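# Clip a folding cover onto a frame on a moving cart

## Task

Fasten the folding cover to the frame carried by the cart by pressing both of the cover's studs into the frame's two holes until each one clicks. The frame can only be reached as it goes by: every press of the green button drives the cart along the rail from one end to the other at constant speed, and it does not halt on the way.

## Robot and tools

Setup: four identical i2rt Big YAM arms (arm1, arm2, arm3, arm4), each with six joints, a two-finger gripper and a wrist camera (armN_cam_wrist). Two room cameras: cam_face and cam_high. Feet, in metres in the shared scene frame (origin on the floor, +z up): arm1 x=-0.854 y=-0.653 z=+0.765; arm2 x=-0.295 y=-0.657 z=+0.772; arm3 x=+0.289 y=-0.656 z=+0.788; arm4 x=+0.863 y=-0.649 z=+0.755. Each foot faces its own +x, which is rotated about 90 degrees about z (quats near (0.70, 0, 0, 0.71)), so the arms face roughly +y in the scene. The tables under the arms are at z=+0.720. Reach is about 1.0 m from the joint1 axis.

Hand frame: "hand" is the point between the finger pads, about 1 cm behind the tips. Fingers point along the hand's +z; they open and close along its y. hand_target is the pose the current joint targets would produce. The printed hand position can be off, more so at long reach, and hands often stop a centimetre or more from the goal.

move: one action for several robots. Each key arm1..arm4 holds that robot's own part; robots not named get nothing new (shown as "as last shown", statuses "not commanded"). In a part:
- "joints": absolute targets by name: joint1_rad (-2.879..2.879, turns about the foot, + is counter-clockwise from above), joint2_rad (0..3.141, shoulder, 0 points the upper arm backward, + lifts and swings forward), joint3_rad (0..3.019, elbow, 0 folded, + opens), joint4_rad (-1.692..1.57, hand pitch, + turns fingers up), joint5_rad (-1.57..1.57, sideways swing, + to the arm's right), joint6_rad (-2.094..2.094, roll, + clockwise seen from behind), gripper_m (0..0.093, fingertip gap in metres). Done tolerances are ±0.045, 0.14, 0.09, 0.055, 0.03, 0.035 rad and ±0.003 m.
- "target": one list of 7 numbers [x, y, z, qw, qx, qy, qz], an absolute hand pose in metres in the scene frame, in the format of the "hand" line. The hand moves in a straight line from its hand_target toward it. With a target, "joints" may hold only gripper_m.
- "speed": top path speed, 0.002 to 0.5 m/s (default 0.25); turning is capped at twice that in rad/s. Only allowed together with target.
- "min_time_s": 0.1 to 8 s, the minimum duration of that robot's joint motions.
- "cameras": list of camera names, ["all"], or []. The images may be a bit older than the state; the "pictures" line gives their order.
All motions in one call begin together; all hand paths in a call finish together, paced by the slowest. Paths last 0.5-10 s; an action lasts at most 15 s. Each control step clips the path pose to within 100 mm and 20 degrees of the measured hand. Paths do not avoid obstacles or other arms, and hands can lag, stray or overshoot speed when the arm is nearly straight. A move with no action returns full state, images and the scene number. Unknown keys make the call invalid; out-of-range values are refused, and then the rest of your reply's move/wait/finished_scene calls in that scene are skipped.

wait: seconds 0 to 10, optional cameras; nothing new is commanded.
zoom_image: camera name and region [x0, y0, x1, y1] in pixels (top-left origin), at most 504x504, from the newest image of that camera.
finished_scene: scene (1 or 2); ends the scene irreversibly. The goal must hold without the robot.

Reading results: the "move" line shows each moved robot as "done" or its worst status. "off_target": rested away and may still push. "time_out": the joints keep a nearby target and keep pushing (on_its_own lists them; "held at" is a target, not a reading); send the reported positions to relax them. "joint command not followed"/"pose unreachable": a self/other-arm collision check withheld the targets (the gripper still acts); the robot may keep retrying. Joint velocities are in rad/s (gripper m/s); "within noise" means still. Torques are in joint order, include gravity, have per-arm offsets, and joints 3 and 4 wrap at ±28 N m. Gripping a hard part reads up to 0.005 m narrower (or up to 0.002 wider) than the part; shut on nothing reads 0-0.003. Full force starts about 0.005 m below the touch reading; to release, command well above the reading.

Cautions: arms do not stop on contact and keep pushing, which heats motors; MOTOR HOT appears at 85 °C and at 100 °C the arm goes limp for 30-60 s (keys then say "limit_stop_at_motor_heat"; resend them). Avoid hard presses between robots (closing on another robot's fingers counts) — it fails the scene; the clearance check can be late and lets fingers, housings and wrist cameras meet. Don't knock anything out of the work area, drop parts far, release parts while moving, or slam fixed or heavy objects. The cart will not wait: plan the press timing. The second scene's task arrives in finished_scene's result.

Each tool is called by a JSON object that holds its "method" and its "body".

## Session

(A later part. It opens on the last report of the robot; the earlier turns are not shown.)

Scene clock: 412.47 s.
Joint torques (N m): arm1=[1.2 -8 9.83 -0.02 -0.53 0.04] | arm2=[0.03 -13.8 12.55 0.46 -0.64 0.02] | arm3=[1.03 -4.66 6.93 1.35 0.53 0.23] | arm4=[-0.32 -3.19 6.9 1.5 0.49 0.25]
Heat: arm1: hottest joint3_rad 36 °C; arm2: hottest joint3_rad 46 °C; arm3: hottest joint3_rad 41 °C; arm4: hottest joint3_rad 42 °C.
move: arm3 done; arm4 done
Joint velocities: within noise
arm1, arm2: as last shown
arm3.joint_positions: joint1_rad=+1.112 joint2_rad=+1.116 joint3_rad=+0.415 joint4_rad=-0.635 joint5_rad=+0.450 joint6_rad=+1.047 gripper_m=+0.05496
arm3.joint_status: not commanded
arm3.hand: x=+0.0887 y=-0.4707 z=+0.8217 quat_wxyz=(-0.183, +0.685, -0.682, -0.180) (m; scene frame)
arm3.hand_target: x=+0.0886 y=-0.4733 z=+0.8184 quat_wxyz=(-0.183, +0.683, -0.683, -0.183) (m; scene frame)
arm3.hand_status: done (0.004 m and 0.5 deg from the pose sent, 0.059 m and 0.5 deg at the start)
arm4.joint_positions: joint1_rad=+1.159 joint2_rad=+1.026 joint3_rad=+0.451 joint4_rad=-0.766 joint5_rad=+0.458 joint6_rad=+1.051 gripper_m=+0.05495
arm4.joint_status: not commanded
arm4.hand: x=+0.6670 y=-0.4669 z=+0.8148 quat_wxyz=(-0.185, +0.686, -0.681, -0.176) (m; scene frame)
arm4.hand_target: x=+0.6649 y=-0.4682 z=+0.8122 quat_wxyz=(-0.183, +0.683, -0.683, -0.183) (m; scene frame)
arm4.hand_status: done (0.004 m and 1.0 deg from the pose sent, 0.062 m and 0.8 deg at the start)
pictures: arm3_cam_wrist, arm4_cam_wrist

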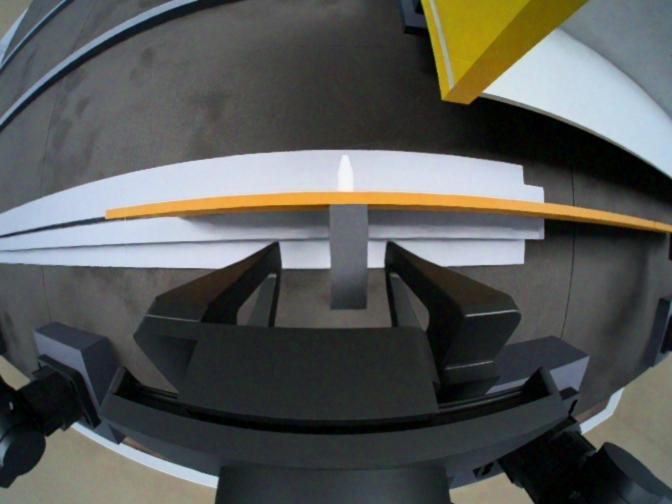

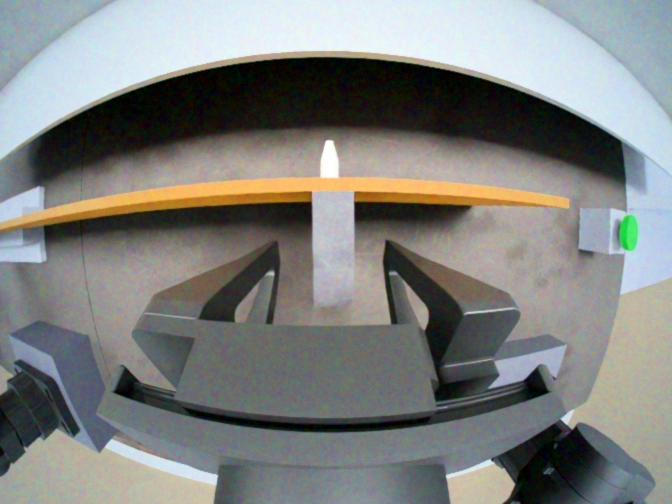

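{"method": "move", "body": {"arm3": {"target": [0.0955, -0.475, 0.81, -0.183, 0.683, -0.683, -0.183], "speed": 0.1}}}

{"method": "move", "body": {"arm3": {"joints": {"gripper_m": 0.006}}, "arm4": {"joints": {"gripper_m": 0.006}}}}

{"method": "move", "body": {"arm3": {"target": [0.0955, -0.475, 0.90, -0.183, 0.683, -0.683, -0.183], "speed": 0.12}, "arm4": {"target": [0.664, -0.468, 0.90, -0.183, 0.683, -0.683, -0.183], "speed": 0.12}, "cameras": ["arm3_cam_wrist", "arm4_cam_wrist", "cam_face"]}}

Scene clock: 414.47 s.
Joint torques (N m): arm1=[1.26 -8 9.83 -0.02 -0.53 0.03] | arm2=[-0.09 -13.86 12.51 0.68 -0.71 0.01] | arm3=[0.56 -4.54 6.72 1.35 0.49 0.16] | arm4=[-0.73 -3.02 6.91 1.47 0.49 0.25]
Heat: arm1: hottest joint3_rad 36 °C; arm2: hottest joint3_rad 47 °C; arm3: hottest joint3_rad 40 °C; arm4: hottest joint3_rad 42 °C.
move: arm3 done
Joint velocities: within noise
arm1, arm2, arm4: as last shown
arm3.joint_positions: joint1_rad=+1.112 joint2_rad=+1.116 joint3_rad=+0.389 joint4_rad=-0.605 joint5_rad=+0.450 joint6_rad=+1.047 gripper_m=+0.05496
arm3.joint_status: not commanded
arm3.hand: x=+0.0936 y=-0.4731 z=+0.8143 quat_wxyz=(-0.182, +0.684, -0.682, -0.182) (m; scene frame)
arm3.hand_target: x=+0.0953 y=-0.4748 z=+0.8106 quat_wxyz=(-0.183, +0.683, -0.683, -0.183) (m; scene frame)
arm3.hand_status: done (0.005 m and 0.3 deg from the pose sent, 0.014 m and 0.5 deg at the start)
pictures: none

Scene clock: 415.07 s.
Joint torques (N m): arm1=[1.2 -7.94 9.83 -0.01 -0.53 0.04] | arm2=[-0.09 -13.74 12.56 0.65 -0.71 0.03] | arm3=[0.62 -4.48 6.75 1.32 0.26 0.19] | arm4=[-0.5 -2.78 7.05 1.21 0.61 0.12]
Heat: arm1: hottest joint3_rad 36 °C; arm2: hottest joint3_rad 47 °C; arm3: hottest joint3_rad 40 °C; arm4: hottest joint3_rad 42 °C.
move: arm3 off_target; arm4 off_target
Joint velocities: within noise
arm1, arm2: as last shown
arm3.joint_positions: joint1_rad=+1.112 joint2_rad=+1.115 joint3_rad=+0.387 joint4_rad=-0.603 joint5_rad=+0.455 joint6_rad=+1.044 gripper_m=+0.01674
arm3.joint_status: gripper_m off_target (ended at +0.01676, target +0.00600)
arm3.hand: x=+0.0942 y=-0.4726 z=+0.8146 quat_wxyz=(-0.184, +0.685, -0.681, -0.183) (m; scene frame)
arm3.hand_target: x=+0.0951 y=-0.4749 z=+0.8108 quat_wxyz=(-0.182, +0.683, -0.683, -0.184) (m; scene frame)
arm3.hand_status: not commanded
arm4.joint_positions: joint1_rad=+1.157 joint2_rad=+1.024 joint3_rad=+0.450 joint4_rad=-0.760 joint5_rad=+0.455 joint6_rad=+1.066 gripper_m=+0.01655
arm4.joint_status: gripper_m off_target (ended at +0.01658, target +0.00600)
arm4.hand: x=+0.6663 y=-0.4666 z=+0.8147 quat_wxyz=(-0.181, +0.680, -0.687, -0.179) (m; scene frame)
arm4.hand_target: x=+0.6656 y=-0.4680 z=+0.8120 quat_wxyz=(-0.183, +0.681, -0.686, -0.183) (m; scene frame)
arm4.hand_status: not commanded
pictures: none

Scene clock: 416.43 s.
Joint torques (N m): arm1=[1.2 -8 9.81 -0.01 -0.53 0.03] | arm2=[-0.09 -13.68 12.46 0.57 -0.67 0.01] | arm3=[0.73 -4.42 14.83 -0.98 1.19 -0.11] | arm4=[-1.14 -3.43 13.97 -0.02 0.87 0.12]
Heat: arm1: hottest joint3_rad 37 °C; arm2: hottest joint3_rad 47 °C; arm3: hottest joint3_rad 40 °C; arm4: hottest joint3_rad 42 °C.
move: arm3 off_target; arm4 off_target
Joint velocities: within noise
arm1, arm2: as last shown
arm3.joint_positions: joint1_rad=+1.104 joint2_rad=+0.931 joint3_rad=+0.447 joint4_rad=-0.898 joint5_rad=+0.432 joint6_rad=+1.073 gripper_m=+0.01694
arm3.joint_status: not commanded
arm3.hand: x=+0.1157 y=-0.4859 z=+0.8609 quat_wxyz=(-0.179, +0.681, -0.693, -0.158) (m; scene frame)
arm3.hand_target: x=+0.0942 y=-0.4739 z=+0.8977 quat_wxyz=(-0.181, +0.680, -0.686, -0.187) (m; scene frame)
arm3.hand_status: off_target (0.045 m and 3.1 deg from the pose sent, 0.085 m and 0.3 deg at the start)
arm4.joint_positions: joint1_rad=+1.162 joint2_rad=+0.897 joint3_rad=+0.547 joint4_rad=-1.049 joint5_rad=+0.447 joint6_rad=+1.060 gripper_m=+0.01628
arm4.joint_status: not commanded
arm4.hand: x=+0.6837 y=-0.4781 z=+0.8669 quat_wxyz=(-0.188, +0.692, -0.681, -0.149) (m; scene frame)
arm4.hand_target: x=+0.6641 y=-0.4685 z=+0.8989 quat_wxyz=(-0.182, +0.684, -0.682, -0.183) (m; scene frame)
arm4.hand_status: off_target (0.040 m and 4.1 deg from the pose sent, 0.085 m and 0.7 deg at the start)
pictures: arm3_cam_wrist, arm4_cam_wrist, cam_face

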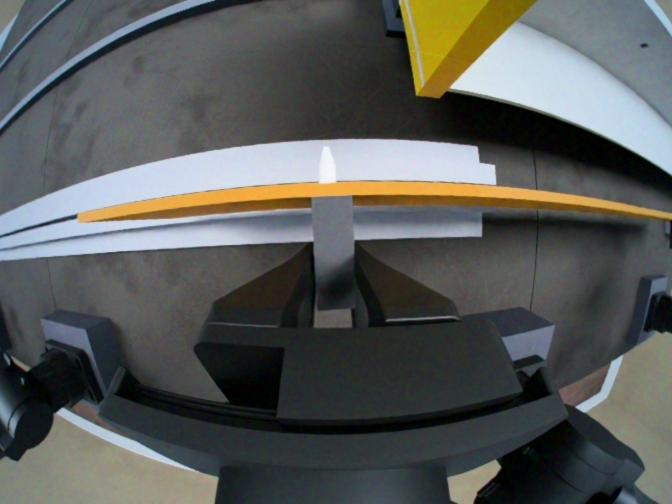

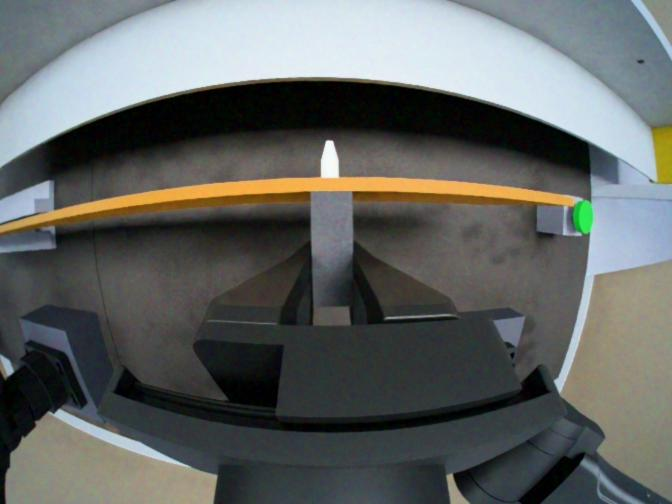

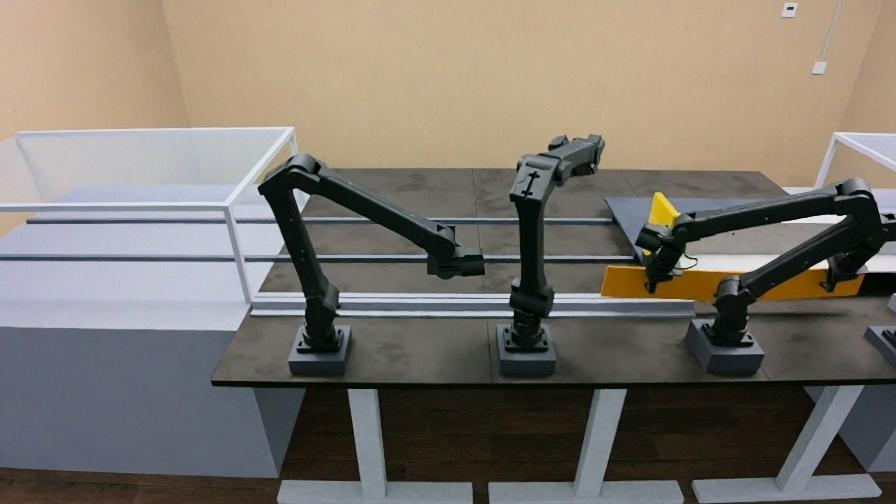

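{"method": "move", "body": {"arm3": {"target": [0.33, -0.442, 0.955, -0.183, 0.683, -0.683, -0.183], "speed": 0.13}, "arm4": {"target": [0.902, -0.438, 0.955, -0.183, 0.683, -0.683, -0.183], "speed": 0.13}}}

{"method": "move", "body": {"arm3": {"target": [0.55, -0.442, 0.955, -0.183, 0.683, -0.683, -0.183], "speed": 0.13}, "arm4": {"target": [1.122, -0.438, 0.955, -0.183, 0.683, -0.683, -0.183], "speed": 0.13}, "cameras": ["arm3_cam_wrist", "arm4_cam_wrist", "cam_face", "cam_high"]}}

Scene clock: 420.57 s.
Joint torques (N m): arm1=[1.14 -7.94 9.83 0.01 -0.53 0.04] | arm2=[0.21 -13.92 12.56 0.54 -0.68 0] | arm3=[-0.5 -0.38 15.2 1.14 -0.69 0.02] | arm4=[-1.9 0.15 15.23 1.29 -1.4 0.24]
Heat: arm1: hottest joint3_rad 37 °C; arm2: hottest joint3_rad 48 °C; arm3: hottest joint3_rad 42 °C; arm4: hottest joint3_rad 44 °C.
move: arm3 off_target; arm4 off_target
Joint velocities: within noise
arm1.joint_positions: joint1_rad=-1.546 joint2_rad=+1.383 joint3_rad=+0.836 joint4_rad=-0.929 joint5_rad=-1.131 joint6_rad=-1.437 gripper_m=+0.04991
arm1.joint_status: not commanded
arm1.hand: x=-0.5042 y=-0.4801 z=+0.9349 quat_wxyz=(-0.375, +0.588, -0.603, -0.387) (m; scene frame)
arm1.hand_target: x=-0.4899 y=-0.4752 z=+0.9493 quat_wxyz=(-0.380, +0.595, -0.597, -0.380) (m; scene frame)
arm1.hand_status: not commanded
arm2: as last shown
arm3.joint_positions: joint1_rad=-0.273 joint2_rad=+0.494 joint3_rad=+0.447 joint4_rad=-1.114 joint5_rad=-0.117 joint6_rad=-0.249 gripper_m=+0.01679
arm3.joint_status: not commanded
arm3.hand: x=+0.3252 y=-0.4592 z=+0.9165 quat_wxyz=(-0.151, +0.688, -0.692, -0.158) (m; scene frame)
arm3.hand_target: x=+0.3298 y=-0.4439 z=+0.9542 quat_wxyz=(-0.183, +0.682, -0.685, -0.181) (m; scene frame)
arm3.hand_status: off_target (0.042 m and 4.8 deg from the pose sent, 0.238 m and 3.1 deg at the start)
arm4.joint_positions: joint1_rad=-0.226 joint2_rad=+0.497 joint3_rad=+0.531 joint4_rad=-1.205 joint5_rad=-0.115 joint6_rad=-0.264 gripper_m=+0.01627
arm4.joint_status: not commanded
arm4.hand: x=+0.8981 y=-0.4535 z=+0.9131 quat_wxyz=(-0.147, +0.696, -0.686, -0.150) (m; scene frame)
arm4.hand_target: x=+0.8992 y=-0.4388 z=+0.9534 quat_wxyz=(-0.178, +0.684, -0.683, -0.184) (m; scene frame)
arm4.hand_status: off_target (0.045 m and 5.8 deg from the pose sent, 0.239 m and 4.1 deg at the start)
pictures: none

Scene clock: 422.83 s.
Joint torques (N m): arm1=[1.26 -7.94 9.81 -0.01 -0.53 0.03] | arm2=[0.26 -13.8 12.38 0.58 -0.68 -0.02] | arm3=[-0.15 -5.95 13.63 0.47 -1.22 -0.02] | arm4=[-2.2 -6.59 15.47 0.18 -2.63 0.33]
Heat: arm1: hottest joint3_rad 37 °C; arm2: hottest joint3_rad 48 °C; arm3: hottest joint3_rad 43 °C; arm4: hottest joint3_rad 45 °C.
move: arm3 off_target; arm4 off_target
Joint velocities: within noise
arm1: as last shown
arm2.joint_positions: joint1_rad=-0.498 joint2_rad=+1.310 joint3_rad=+1.139 joint4_rad=-0.889 joint5_rad=-1.123 joint6_rad=-1.409 gripper_m=+0.04986
arm2.joint_status: not commanded
arm2.hand: x=-0.2193 y=-0.1982 z=+1.0920 quat_wxyz=(-0.300, +0.817, -0.140, -0.472) (m; scene frame)
arm2.hand_target: x=-0.2158 y=-0.1921 z=+1.1243 quat_wxyz=(-0.325, +0.816, -0.120, -0.464) (m; scene frame)
arm2.hand_status: not commanded
arm3.joint_positions: joint1_rad=-1.091 joint2_rad=+1.083 joint3_rad=+0.732 joint4_rad=-1.033 joint5_rad=-0.432 joint6_rad=-1.037 gripper_m=+0.01672
arm3.joint_status: not commanded
arm3.hand: x=+0.5286 y=-0.4533 z=+0.9275 quat_wxyz=(-0.150, +0.680, -0.693, -0.186) (m; scene frame)
arm3.hand_target: x=+0.5470 y=-0.4431 z=+0.9535 quat_wxyz=(-0.179, +0.682, -0.684, -0.186) (m; scene frame)
arm3.hand_status: off_target (0.037 m and 4.0 deg from the pose sent, 0.229 m and 4.8 deg at the start)
arm4.joint_positions: joint1_rad=-1.069 joint2_rad=+1.064 joint3_rad=+0.774 joint4_rad=-1.125 joint5_rad=-0.414 joint6_rad=-1.082 gripper_m=+0.01629
arm4.joint_status: not commanded
arm4.hand: x=+1.1013 y=-0.4563 z=+0.9109 quat_wxyz=(-0.137, +0.689, -0.690, -0.174) (m; scene frame)
arm4.hand_target: x=+1.1208 y=-0.4399 z=+0.9548 quat_wxyz=(-0.185, +0.681, -0.684, -0.186) (m; scene frame)
arm4.hand_status: off_target (0.052 m and 5.5 deg from the pose sent, 0.228 m and 5.8 deg at the start)
pictures: arm3_cam_wrist, arm4_cam_wrist, cam_face, cam_high

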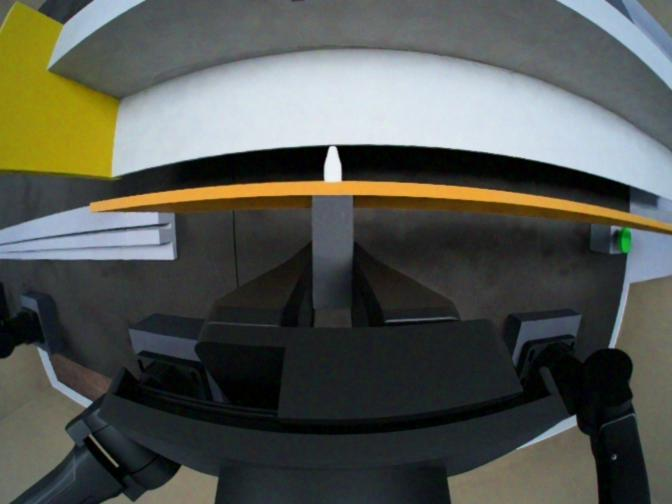

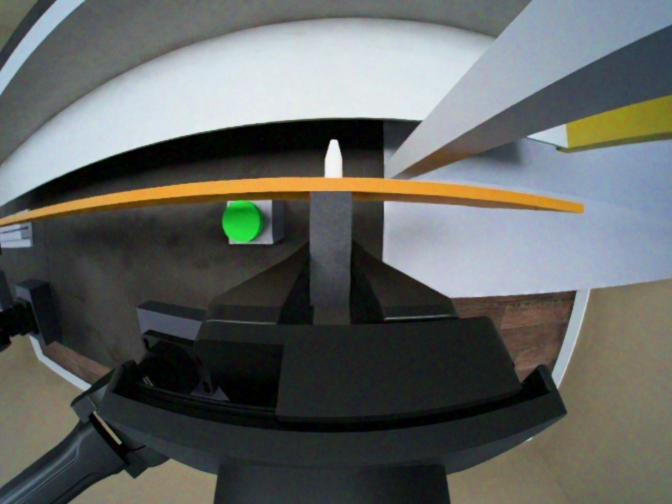

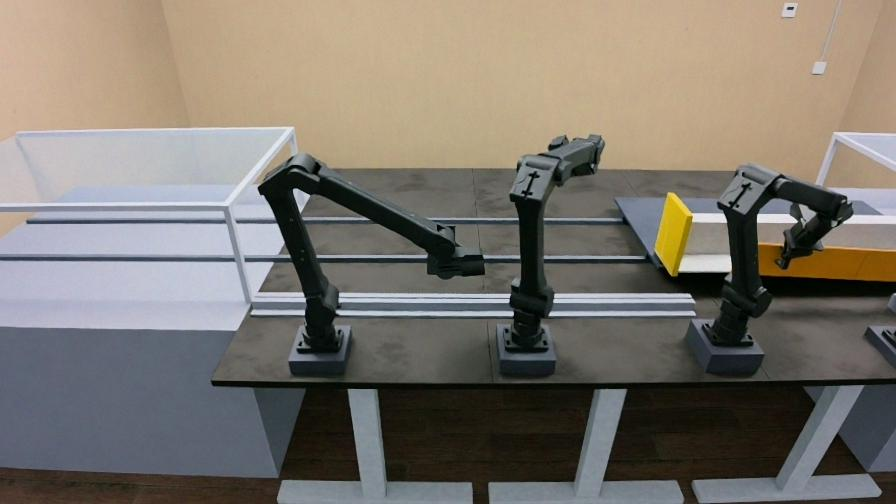

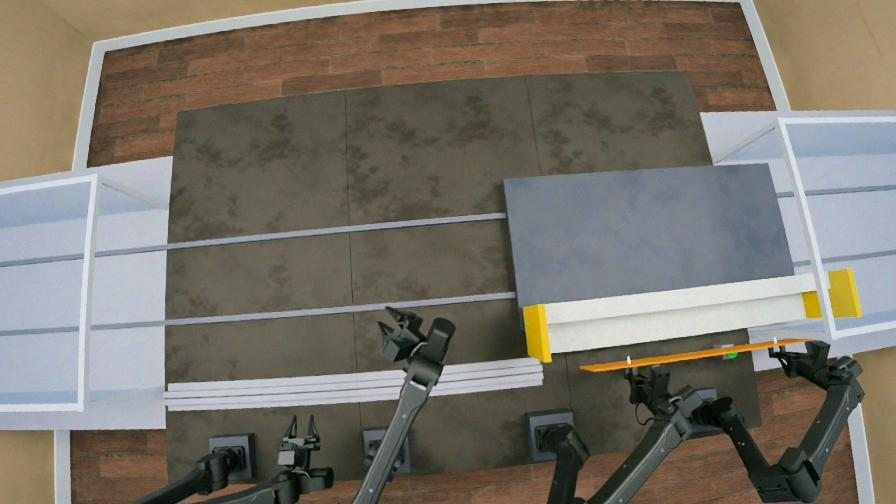

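{"method": "zoom_image", "body": {"camera": "cam_high", "region": [700, 200, 896, 420]}}

{"method": "zoom_image", "body": {"camera": "arm4_cam_wrist", "region": [300, 0, 672, 320]}}

Scaled by 2.291.

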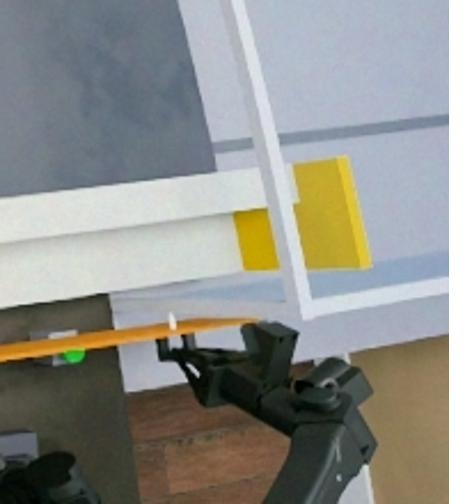

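Scaled by 1.355 from the camera's 672x504 image, which has a finer 960x720 frame.

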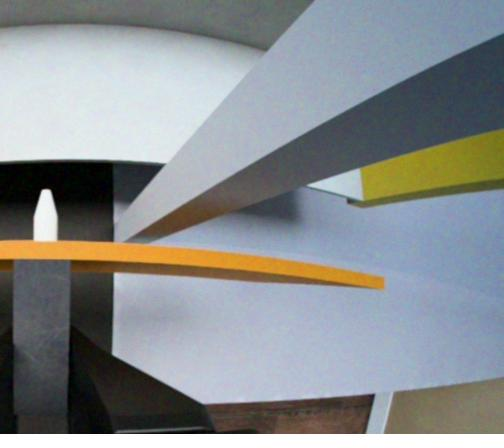

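{"method": "move", "body": {"arm3": {"target": [0.34, -0.448, 0.96, -0.183, 0.683, -0.683, -0.183], "speed": 0.15}, "arm4": {"target": [0.912, -0.444, 0.96, -0.183, 0.683, -0.683, -0.183], "speed": 0.15}}}

{"method": "move", "body": {"arm3": {"target": [0.15, -0.462, 0.955, -0.183, 0.683, -0.683, -0.183], "speed": 0.13}, "arm4": {"target": [0.722, -0.458, 0.955, -0.183, 0.683, -0.683, -0.183], "speed": 0.13}, "cameras": ["arm3_cam_wrist", "arm4_cam_wrist"]}}

Scene clock: 429.67 s.
Joint torques (N m): arm1=[1.26 -8 9.81 -0.02 -0.53 0.04] | arm2=[-0.03 -13.86 12.52 0.64 -0.67 0.04] | arm3=[0.97 -1.38 11.17 1.63 -0.11 0.28] | arm4=[-1.38 -0.21 10.44 1.2 -0.64 0.43]
Heat: arm1: hottest joint3_rad 37 °C; arm2: hottest joint3_rad 49 °C; arm3: hottest joint3_rad 45 °C; arm4: hottest joint3_rad 45 °C.
move: arm3 off_target; arm4 off_target
Joint velocities: within noise
arm1, arm2: as last shown
arm3.joint_positions: joint1_rad=-0.382 joint2_rad=+0.511 joint3_rad=+0.519 joint4_rad=-1.149 joint5_rad=-0.172 joint6_rad=-0.358 gripper_m=+0.01672
arm3.joint_status: not commanded
arm3.hand: x=+0.3411 y=-0.4534 z=+0.9459 quat_wxyz=(-0.164, +0.690, -0.685, -0.169) (m; scene frame)
arm3.hand_target: x=+0.3416 y=-0.4476 z=+0.9596 quat_wxyz=(-0.184, +0.685, -0.682, -0.179) (m; scene frame)
arm3.hand_status: off_target (0.015 m and 2.8 deg from the pose sent, 0.191 m and 4.0 deg at the start)
arm4.joint_positions: joint1_rad=-0.332 joint2_rad=+0.504 joint3_rad=+0.611 joint4_rad=-1.231 joint5_rad=-0.170 joint6_rad=-0.370 gripper_m=+0.01629
arm4.joint_status: not commanded
arm4.hand: x=+0.9135 y=-0.4460 z=+0.9488 quat_wxyz=(-0.171, +0.697, -0.676, -0.167) (m; scene frame)
arm4.hand_target: x=+0.9112 y=-0.4439 z=+0.9588 quat_wxyz=(-0.180, +0.686, -0.681, -0.180) (m; scene frame)
arm4.hand_status: off_target (0.011 m and 2.9 deg from the pose sent, 0.196 m and 5.5 deg at the start)
pictures: none

Scene clock: 431.73 s.
Joint torques (N m): arm1=[1.2 -7.94 9.83 0.01 -0.53 0.03] | arm2=[0.26 -14.1 12.55 0.53 -0.66 0] | arm3=[0.5 -2.02 16.05 0.42 2.23 -0.16] | arm4=[-0.97 -0.26 14.39 0.55 1.44 0.26]
Heat: arm1: hottest joint3_rad 37 °C; arm2: hottest joint3_rad 50 °C; arm3: hottest joint3_rad 46 °C; arm4: hottest joint3_rad 45 °C.
move: arm3 off_target; arm4 off_target
Joint velocities: within noise
arm1, arm2: as last shown
arm3.joint_positions: joint1_rad=+0.914 joint2_rad=+0.701 joint3_rad=+0.496 joint4_rad=-1.125 joint5_rad=+0.357 joint6_rad=+0.862 gripper_m=+0.01677
arm3.joint_status: not commanded
arm3.hand: x=+0.1638 y=-0.4819 z=+0.9103 quat_wxyz=(-0.167, +0.691, -0.689, -0.142) (m; scene frame)
arm3.hand_target: x=+0.1501 y=-0.4632 z=+0.9541 quat_wxyz=(-0.186, +0.683, -0.682, -0.185) (m; scene frame)
arm3.hand_status: off_target (0.051 m and 5.1 deg from the pose sent, 0.191 m and 2.8 deg at the start)
arm4.joint_positions: joint1_rad=+0.973 joint2_rad=+0.679 joint3_rad=+0.606 joint4_rad=-1.242 joint5_rad=+0.385 joint6_rad=+0.845 gripper_m=+0.01628
arm4.joint_status: not commanded
arm4.hand: x=+0.7345 y=-0.4716 z=+0.9226 quat_wxyz=(-0.178, +0.699, -0.677, -0.147) (m; scene frame)
arm4.hand_target: x=+0.7242 y=-0.4599 z=+0.9549 quat_wxyz=(-0.187, +0.684, -0.682, -0.181) (m; scene frame)
arm4.hand_status: off_target (0.037 m and 4.6 deg from the pose sent, 0.192 m and 2.9 deg at the start)
pictures: arm3_cam_wrist, arm4_cam_wrist

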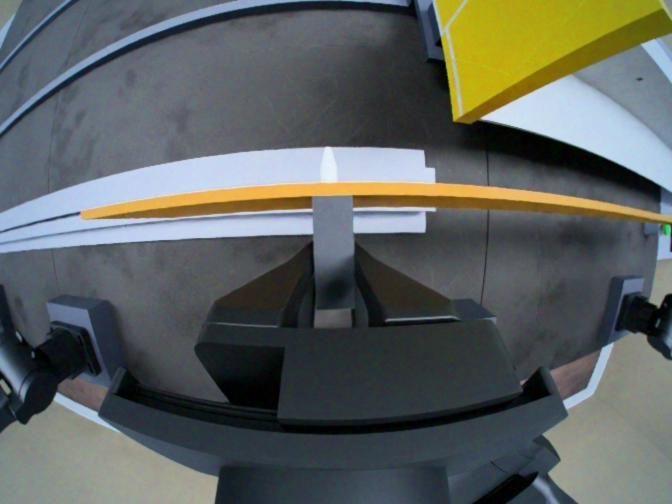

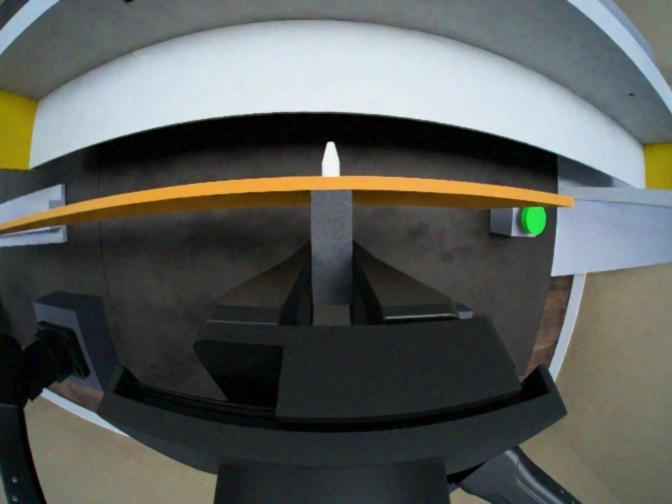

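{"method": "move", "body": {"arm3": {"target": [0.15, -0.455, 0.90, -0.183, 0.683, -0.683, -0.183], "speed": 0.12}, "arm4": {"target": [0.722, -0.455, 0.89, -0.183, 0.683, -0.683, -0.183], "speed": 0.12}, "cameras": ["arm3_cam_wrist", "arm4_cam_wrist"]}}

Scene clock: 433.67 s.
Joint torques (N m): arm1=[1.26 -7.94 9.81 0.01 -0.53 0.04] | arm2=[0.03 -13.74 12.56 0.51 -0.71 0.02] | arm3=[-1.03 -2.67 10.8 1.18 1.25 -0.37] | arm4=[-2.26 -0.79 9.02 1.98 0.84 0.08]
Heat: arm1: hottest joint3_rad 38 °C; arm2: hottest joint3_rad 50 °C; arm3: hottest joint3_rad 46 °C; arm4: hottest joint3_rad 45 °C.
move: arm3 off_target; arm4 done
Joint velocities: within noise
arm1, arm2: as last shown
arm3.joint_positions: joint1_rad=+0.898 joint2_rad=+0.759 joint3_rad=+0.441 joint4_rad=-0.959 joint5_rad=+0.364 joint6_rad=+0.851 gripper_m=+0.01677
arm3.joint_status: not commanded
arm3.hand: x=+0.1529 y=-0.4673 z=+0.8862 quat_wxyz=(-0.169, +0.682, -0.692, -0.166) (m; scene frame)
arm3.hand_target: x=+0.1515 y=-0.4570 z=+0.8993 quat_wxyz=(-0.184, +0.684, -0.683, -0.179) (m; scene frame)
arm3.hand_status: off_target (0.019 m and 2.7 deg from the pose sent, 0.032 m and 5.1 deg at the start)
arm4.joint_positions: joint1_rad=+0.973 joint2_rad=+0.714 joint3_rad=+0.513 joint4_rad=-1.065 joint5_rad=+0.389 joint6_rad=+0.848 gripper_m=+0.01628
arm4.joint_status: not commanded
arm4.hand: x=+0.7232 y=-0.4623 z=+0.8860 quat_wxyz=(-0.177, +0.692, -0.679, -0.170) (m; scene frame)
arm4.hand_target: x=+0.7222 y=-0.4554 z=+0.8900 quat_wxyz=(-0.183, +0.682, -0.684, -0.183) (m; scene frame)
arm4.hand_status: done (0.008 m and 2.0 deg from the pose sent, 0.039 m and 4.6 deg at the start)
pictures: arm3_cam_wrist, arm4_cam_wrist

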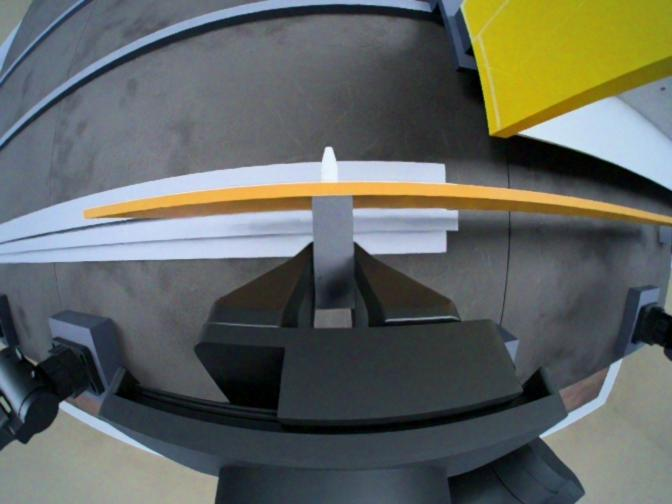

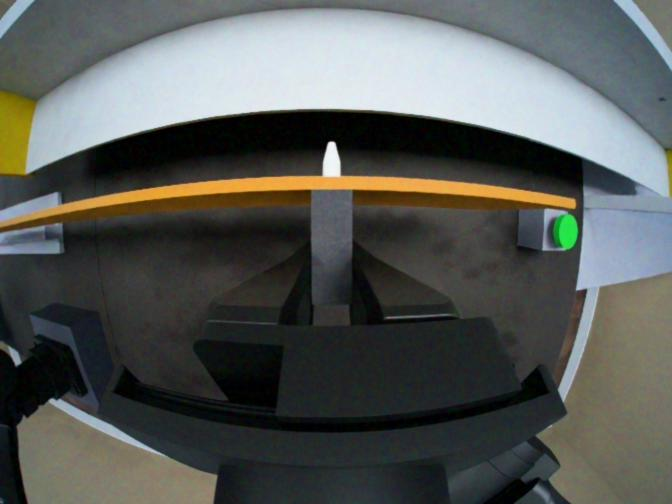

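{"method": "move", "body": {"arm3": {"target": [0.15, -0.462, 0.86, -0.183, 0.683, -0.683, -0.183], "speed": 0.1}, "arm4": {"target": [0.722, -0.46, 0.852, -0.183, 0.683, -0.683, -0.183], "speed": 0.1}, "cameras": ["arm3_cam_wrist", "arm4_cam_wrist"]}}

Scene clock: 435.13 s.
Joint torques (N m): arm1=[1.2 -7.94 9.83 0.01 -0.53 0.03] | arm2=[-0.44 -13.74 12.51 0.49 -0.68 0.02] | arm3=[1.03 -2.2 9.72 1.51 1.49 -0.05] | arm4=[-0.67 -0.32 8.53 1.69 1.09 0.15]
Heat: arm1: hottest joint3_rad 38 °C; arm2: hottest joint3_rad 50 °C; arm3: hottest joint3_rad 46 °C; arm4: hottest joint3_rad 45 °C.
move: arm3 off_target; arm4 done
Joint velocities: within noise
arm1, arm2: as last shown
arm3.joint_positions: joint1_rad=+0.902 joint2_rad=+0.799 joint3_rad=+0.361 joint4_rad=-0.832 joint5_rad=+0.367 joint6_rad=+0.849 gripper_m=+0.01677
arm3.joint_status: not commanded
arm3.hand: x=+0.1545 y=-0.4685 z=+0.8533 quat_wxyz=(-0.170, +0.683, -0.690, -0.170) (m; scene frame)
arm3.hand_target: x=+0.1504 y=-0.4621 z=+0.8605 quat_wxyz=(-0.183, +0.683, -0.683, -0.183) (m; scene frame)
arm3.hand_status: off_target (0.010 m and 2.3 deg from the pose sent, 0.027 m and 2.7 deg at the start)
arm4.joint_positions: joint1_rad=+0.976 joint2_rad=+0.739 joint3_rad=+0.425 joint4_rad=-0.950 joint5_rad=+0.389 joint6_rad=+0.860 gripper_m=+0.01627
arm4.joint_status: not commanded
arm4.hand: x=+0.7248 y=-0.4642 z=+0.8506 quat_wxyz=(-0.175, +0.688, -0.682, -0.173) (m; scene frame)
arm4.hand_target: x=+0.7225 y=-0.4603 z=+0.8520 quat_wxyz=(-0.183, +0.683, -0.683, -0.183) (m; scene frame)
arm4.hand_status: done (0.005 m and 1.6 deg from the pose sent, 0.034 m and 2.0 deg at the start)
pictures: arm3_cam_wrist, arm4_cam_wrist

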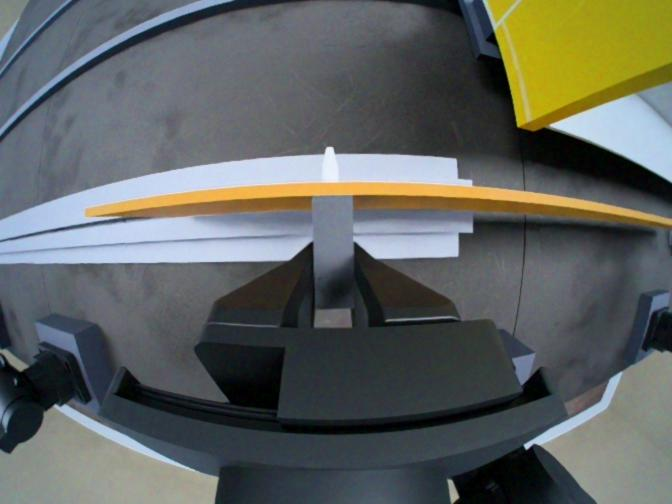

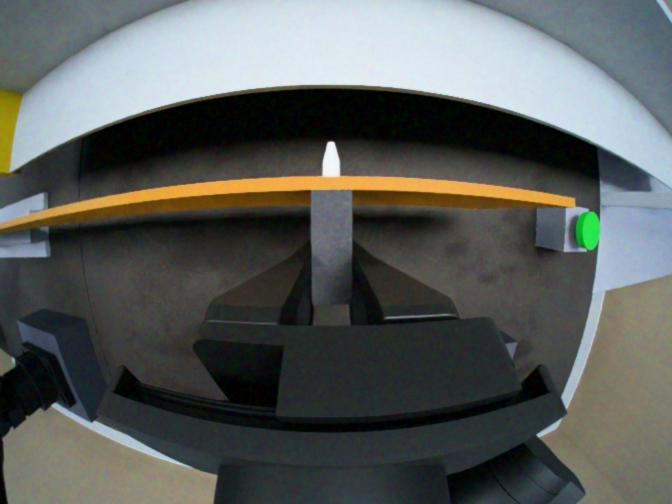

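{"method": "zoom_image", "body": {"camera": "arm3_cam_wrist", "region": [0, 160, 200, 280]}}

{"method": "zoom_image", "body": {"camera": "arm3_cam_wrist", "region": [360, 130, 560, 280]}}

Scaled by 2.520 from the camera's 672x504 image, which has a finer 960x720 frame.

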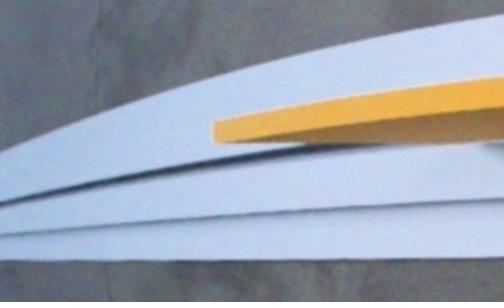

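Scaled by 2.520 from the camera's 672x504 image, which has a finer 960x720 frame.

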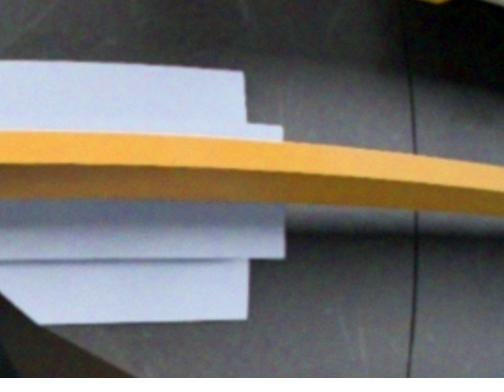

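{"method": "move", "body": {"arm3": {"target": [0.15, -0.4665, 0.858, -0.181, 0.689, -0.677, -0.185], "speed": 0.06}, "arm4": {"target": [0.722, -0.463, 0.85, -0.182, 0.686, -0.68, -0.184], "speed": 0.06}, "cameras": ["arm3_cam_wrist", "arm4_cam_wrist"]}}

{"method": "zoom_image", "body": {"camera": "arm3_cam_wrist", "region": [0, 160, 200, 280]}}

Scene clock: 438.47 s.
Joint torques (N m): arm1=[1.2 -7.94 9.84 -0.01 -0.53 0.04] | arm2=[0.5 -13.74 12.4 0.57 -0.66 0] | arm3=[1.44 -3.08 9.36 1.16 1.34 -0.09] | arm4=[-0.73 -0.97 8.55 1.51 0.95 0.16]
Heat: arm1: hottest joint3_rad 38 °C; arm2: hottest joint3_rad 50 °C; arm3: hottest joint3_rad 46 °C; arm4: hottest joint3_rad 45 °C.
move: arm3 off_target; arm4 done
Joint velocities: within noise
arm1, arm2: as last shown
arm3.joint_positions: joint1_rad=+0.903 joint2_rad=+0.799 joint3_rad=+0.352 joint4_rad=-0.820 joint5_rad=+0.369 joint6_rad=+0.849 gripper_m=+0.01677
arm3.joint_status: not commanded
arm3.hand: x=+0.1550 y=-0.4690 z=+0.8504 quat_wxyz=(-0.171, +0.683, -0.689, -0.171) (m; scene frame)
arm3.hand_target: x=+0.1516 y=-0.4656 z=+0.8575 quat_wxyz=(-0.182, +0.687, -0.679, -0.184) (m; scene frame)
arm3.hand_status: off_target (0.009 m and 2.5 deg from the pose sent, 0.007 m and 2.7 deg at the start)
arm4.joint_positions: joint1_rad=+0.985 joint2_rad=+0.739 joint3_rad=+0.421 joint4_rad=-0.946 joint5_rad=+0.393 joint6_rad=+0.865 gripper_m=+0.01627
arm4.joint_status: not commanded
arm4.hand: x=+0.7241 y=-0.4652 z=+0.8493 quat_wxyz=(-0.176, +0.689, -0.681, -0.174) (m; scene frame)
arm4.hand_target: x=+0.7216 y=-0.4628 z=+0.8507 quat_wxyz=(-0.182, +0.686, -0.680, -0.185) (m; scene frame)
arm4.hand_status: done (0.003 m and 1.4 deg from the pose sent, 0.003 m and 1.5 deg at the start)
pictures: arm3_cam_wrist, arm4_cam_wrist

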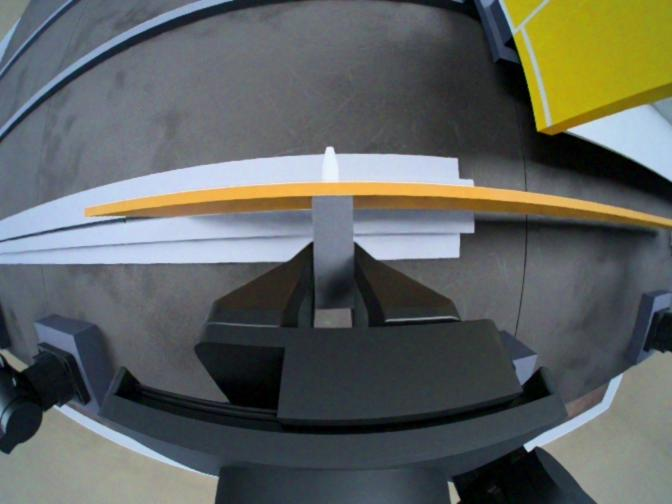

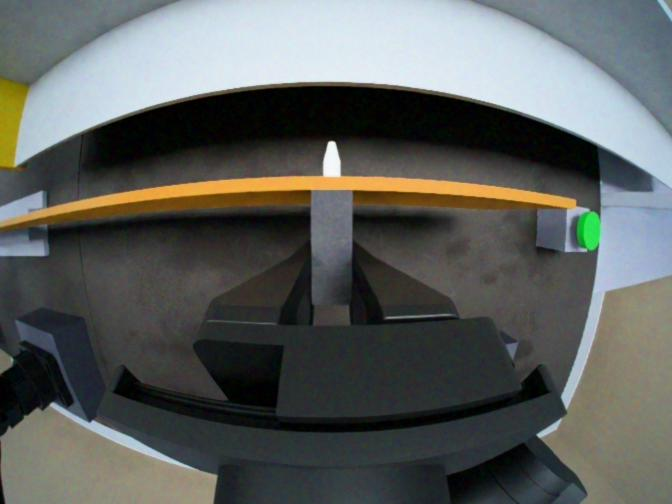

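Scaled by 2.520 from the camera's 672x504 image, which has a finer 960x720 frame.

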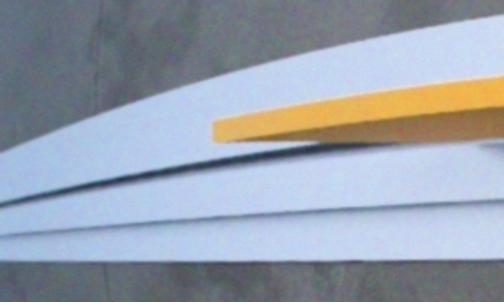

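{"method": "move", "body": {"arm3": {"target": [0.15, -0.4755, 0.865, -0.181, 0.689, -0.677, -0.185], "speed": 0.08}, "arm4": {"target": [0.722, -0.471, 0.857, -0.182, 0.686, -0.68, -0.184], "speed": 0.08}}}

{"method": "move", "body": {"arm3": {"target": [0.15, -0.4755, 0.84, -0.181, 0.689, -0.677, -0.185], "speed": 0.08}, "arm4": {"target": [0.722, -0.471, 0.832, -0.182, 0.686, -0.68, -0.184], "speed": 0.08}, "cameras": ["arm3_cam_wrist", "arm4_cam_wrist"]}}

{"method": "zoom_image", "body": {"camera": "arm3_cam_wrist", "region": [0, 160, 200, 280]}}

Scene clock: 443.03 s.
Joint torques (N m): arm1=[1.26 -7.94 9.8 -0.01 -0.53 0.04] | arm2=[0.32 -13.92 12.52 0.64 -0.69 0] | arm3=[1.08 -3.08 10.29 0.27 1.11 -0.14] | arm4=[-0.85 -1.03 9.24 0.23 0.74 0.24]
Heat: arm1: hottest joint3_rad 38 °C; arm2: hottest joint3_rad 51 °C; arm3: hottest joint3_rad 44 °C; arm4: hottest joint3_rad 44 °C.
move: arm3 off_target; arm4 done
Joint velocities: within noise
arm1, arm2: as last shown
arm3.joint_positions: joint1_rad=+0.963 joint2_rad=+0.771 joint3_rad=+0.350 joint4_rad=-0.858 joint5_rad=+0.387 joint6_rad=+0.898 gripper_m=+0.01677
arm3.joint_status: not commanded
arm3.hand: x=+0.1520 y=-0.4793 z=+0.8535 quat_wxyz=(-0.171, +0.686, -0.685, -0.175) (m; scene frame)
arm3.hand_target: x=+0.1484 y=-0.4760 z=+0.8646 quat_wxyz=(-0.180, +0.691, -0.675, -0.185) (m; scene frame)
arm3.hand_status: off_target (0.012 m and 1.9 deg from the pose sent, 0.017 m and 2.5 deg at the start)
arm4.joint_positions: joint1_rad=+1.024 joint2_rad=+0.727 joint3_rad=+0.421 joint4_rad=-0.964 joint5_rad=+0.408 joint6_rad=+0.896 gripper_m=+0.01627
arm4.joint_status: not commanded
arm4.hand: x=+0.7218 y=-0.4709 z=+0.8514 quat_wxyz=(-0.178, +0.691, -0.678, -0.178) (m; scene frame)
arm4.hand_target: x=+0.7222 y=-0.4708 z=+0.8566 quat_wxyz=(-0.182, +0.686, -0.680, -0.183) (m; scene frame)
arm4.hand_status: done (0.006 m and 1.0 deg from the pose sent, 0.010 m and 1.4 deg at the start)
pictures: none

Scene clock: 444.00 s.
Joint torques (N m): arm1=[1.26 -7.94 9.83 -0.01 -0.53 0.03] | arm2=[0.03 -14.15 12.51 0.5 -0.65 0.02] | arm3=[0.67 -0.91 7.38 2.41 0.73 -0.11] | arm4=[-0.97 1.03 7.76 1.55 0.96 0.03]
Heat: arm1: hottest joint3_rad 38 °C; arm2: hottest joint3_rad 51 °C; arm3: hottest joint3_rad 44 °C; arm4: hottest joint3_rad 44 °C.
move: arm3 done; arm4 done
Joint velocities: within noise
arm1.joint_positions: joint1_rad=-1.546 joint2_rad=+1.383 joint3_rad=+0.836 joint4_rad=-0.929 joint5_rad=-1.131 joint6_rad=-1.437 gripper_m=+0.04991
arm1.joint_status: not commanded
arm1.hand: x=-0.5042 y=-0.4801 z=+0.9349 quat_wxyz=(-0.375, +0.588, -0.603, -0.387) (m; scene frame)
arm1.hand_target: x=-0.4899 y=-0.4752 z=+0.9493 quat_wxyz=(-0.380, +0.595, -0.597, -0.380) (m; scene frame)
arm1.hand_status: not commanded
arm2: as last shown
arm3.joint_positions: joint1_rad=+0.966 joint2_rad=+0.788 joint3_rad=+0.337 joint4_rad=-0.812 joint5_rad=+0.400 joint6_rad=+0.895 gripper_m=+0.01673
arm3.joint_status: not commanded
arm3.hand: x=+0.1496 y=-0.4760 z=+0.8485 quat_wxyz=(-0.176, +0.684, -0.683, -0.183) (m; scene frame)
arm3.hand_target: x=+0.1508 y=-0.4760 z=+0.8407 quat_wxyz=(-0.182, +0.690, -0.676, -0.185) (m; scene frame)
arm3.hand_status: done (0.009 m and 1.1 deg from the pose sent, 0.014 m and 1.9 deg at the start)
arm4.joint_positions: joint1_rad=+1.027 joint2_rad=+0.725 joint3_rad=+0.381 joint4_rad=-0.904 joint5_rad=+0.405 joint6_rad=+0.922 gripper_m=+0.01627
arm4.joint_status: not commanded
arm4.hand: x=+0.7212 y=-0.4718 z=+0.8384 quat_wxyz=(-0.172, +0.681, -0.686, -0.191) (m; scene frame)
arm4.hand_target: x=+0.7220 y=-0.4711 z=+0.8336 quat_wxyz=(-0.181, +0.685, -0.680, -0.188) (m; scene frame)
arm4.hand_status: done (0.007 m and 1.7 deg from the pose sent, 0.019 m and 1.0 deg at the start)
pictures: arm3_cam_wrist, arm4_cam_wrist

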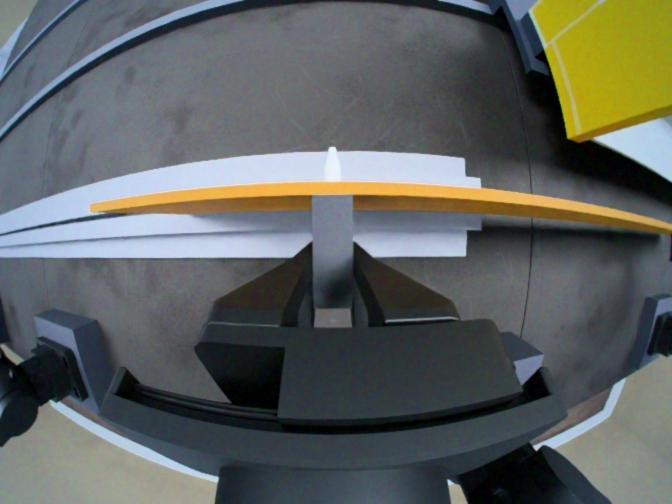

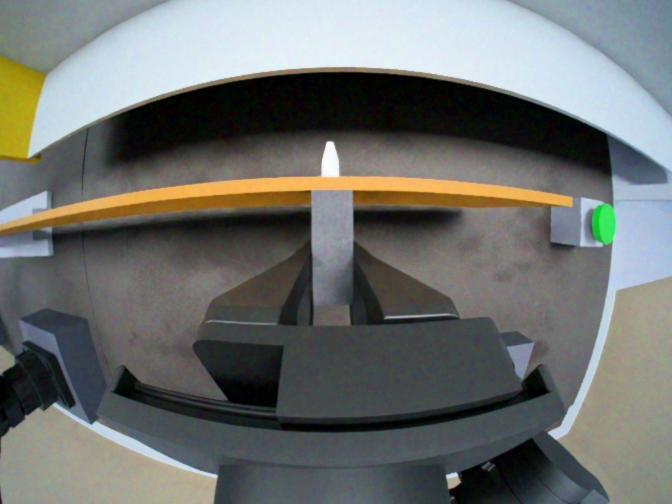

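Scaled by 2.520 from the camera's 672x504 image, which has a finer 960x720 frame.

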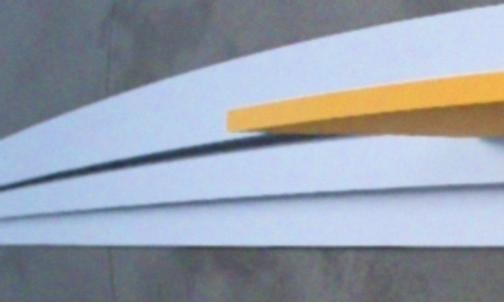

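{"method": "move", "body": {"arm3": {"target": [0.15, -0.4722, 0.838, -0.181, 0.687, -0.679, -0.185], "speed": 0.04}, "arm4": {"target": [0.722, -0.4662, 0.828, -0.182, 0.686, -0.68, -0.184], "speed": 0.04}}}

{"method": "move", "body": {"arm3": {"target": [0.15, -0.4722, 0.825, -0.181, 0.687, -0.679, -0.185], "speed": 0.06}, "arm4": {"target": [0.722, -0.4662, 0.818, -0.182, 0.686, -0.68, -0.184], "speed": 0.06}, "cameras": ["arm3_cam_wrist", "arm4_cam_wrist"]}}

Scene clock: 445.80 s.
Joint torques (N m): arm1=[1.26 -7.88 9.83 -0.01 -0.53 0.03] | arm2=[-0.09 -14.15 12.63 0.54 -0.66 0] | arm3=[-0.62 -1.08 7.27 2.43 0.36 -0.12] | arm4=[-2.43 0.91 7.69 1.37 0.69 -0.26]
Heat: arm1: hottest joint3_rad 38 °C; arm2: hottest joint3_rad 51 °C; arm3: hottest joint3_rad 44 °C; arm4: hottest joint3_rad 44 °C.
move: arm3 off_target; arm4 off_target
Joint velocities: within noise
arm1: as last shown
arm2.joint_positions: joint1_rad=-0.498 joint2_rad=+1.310 joint3_rad=+1.139 joint4_rad=-0.889 joint5_rad=-1.123 joint6_rad=-1.409 gripper_m=+0.04986
arm2.joint_status: not commanded
arm2.hand: x=-0.2193 y=-0.1982 z=+1.0920 quat_wxyz=(-0.300, +0.817, -0.140, -0.472) (m; scene frame)
arm2.hand_target: x=-0.2158 y=-0.1921 z=+1.1243 quat_wxyz=(-0.325, +0.816, -0.120, -0.464) (m; scene frame)
arm2.hand_status: not commanded
arm3.joint_positions: joint1_rad=+0.966 joint2_rad=+0.802 joint3_rad=+0.338 joint4_rad=-0.792 joint5_rad=+0.403 joint6_rad=+0.888 gripper_m=+0.01673
arm3.joint_status: not commanded
arm3.hand: x=+0.1467 y=-0.4733 z=+0.8481 quat_wxyz=(-0.177, +0.686, -0.681, -0.186) (m; scene frame)
arm3.hand_target: x=+0.1499 y=-0.4727 z=+0.8392 quat_wxyz=(-0.181, +0.688, -0.678, -0.185) (m; scene frame)
arm3.hand_status: off_target (0.011 m and 0.5 deg from the pose sent, 0.011 m and 0.8 deg at the start)
arm4.joint_positions: joint1_rad=+1.018 joint2_rad=+0.748 joint3_rad=+0.376 joint4_rad=-0.874 joint5_rad=+0.404 joint6_rad=+0.922 gripper_m=+0.01627
arm4.joint_status: not commanded
arm4.hand: x=+0.7194 y=-0.4684 z=+0.8341 quat_wxyz=(-0.172, +0.677, -0.689, -0.191) (m; scene frame)
arm4.hand_target: x=+0.7236 y=-0.4659 z=+0.8282 quat_wxyz=(-0.182, +0.684, -0.683, -0.183) (m; scene frame)
arm4.hand_status: off_target (0.007 m and 2.1 deg from the pose sent, 0.012 m and 1.7 deg at the start)
pictures: none

Scene clock: 446.77 s.
Joint torques (N m): arm1=[1.2 -7.88 9.83 -0.01 -0.53 0.04] | arm2=[0.21 -13.98 12.57 0.61 -0.71 0] | arm3=[-0.15 -2.32 8.12 1.03 0.31 -0.12] | arm4=[-2.2 -0.44 7.69 1.13 0.55 -0.15]
Heat: arm1: hottest joint3_rad 38 °C; arm2: hottest joint3_rad 51 °C; arm3: hottest joint3_rad 43 °C; arm4: hottest joint3_rad 44 °C.
move: arm3 done; arm4 done
Joint velocities: within noise
arm1, arm2: as last shown
arm3.joint_positions: joint1_rad=+0.952 joint2_rad=+0.856 joint3_rad=+0.292 joint4_rad=-0.689 joint5_rad=+0.404 joint6_rad=+0.894 gripper_m=+0.01672
arm3.joint_status: not commanded
arm3.hand: x=+0.1497 y=-0.4712 z=+0.8263 quat_wxyz=(-0.179, +0.678, -0.688, -0.187) (m; scene frame)
arm3.hand_target: x=+0.1517 y=-0.4716 z=+0.8246 quat_wxyz=(-0.181, +0.683, -0.683, -0.185) (m; scene frame)
arm3.hand_status: done (0.002 m and 1.5 deg from the pose sent, 0.023 m and 0.5 deg at the start)
arm4.joint_positions: joint1_rad=+1.022 joint2_rad=+0.794 joint3_rad=+0.352 joint4_rad=-0.822 joint5_rad=+0.408 joint6_rad=+0.911 gripper_m=+0.01627
arm4.joint_status: not commanded
arm4.hand: x=+0.7193 y=-0.4686 z=+0.8187 quat_wxyz=(-0.176, +0.684, -0.684, -0.182) (m; scene frame)
arm4.hand_target: x=+0.7217 y=-0.4671 z=+0.8168 quat_wxyz=(-0.182, +0.688, -0.679, -0.181) (m; scene frame)
arm4.hand_status: done (0.004 m and 0.8 deg from the pose sent, 0.016 m and 2.1 deg at the start)
pictures: arm3_cam_wrist, arm4_cam_wrist

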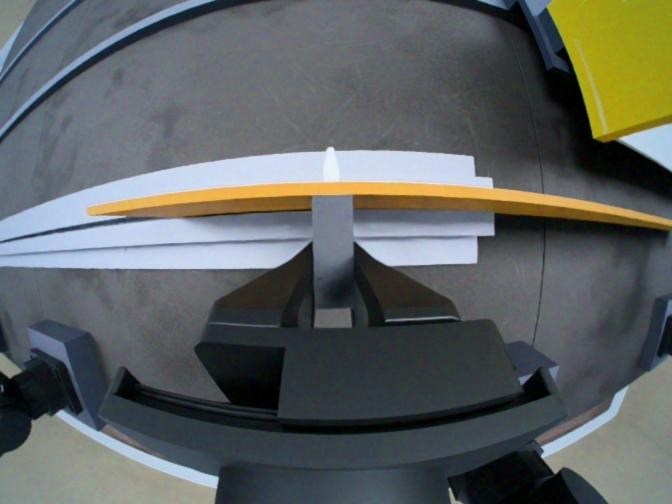

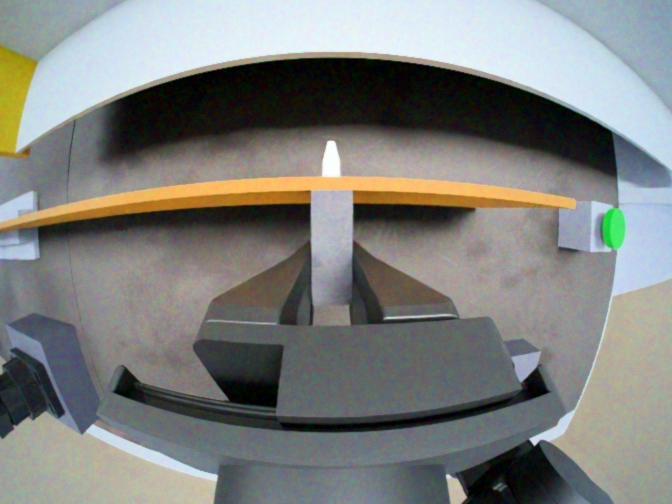

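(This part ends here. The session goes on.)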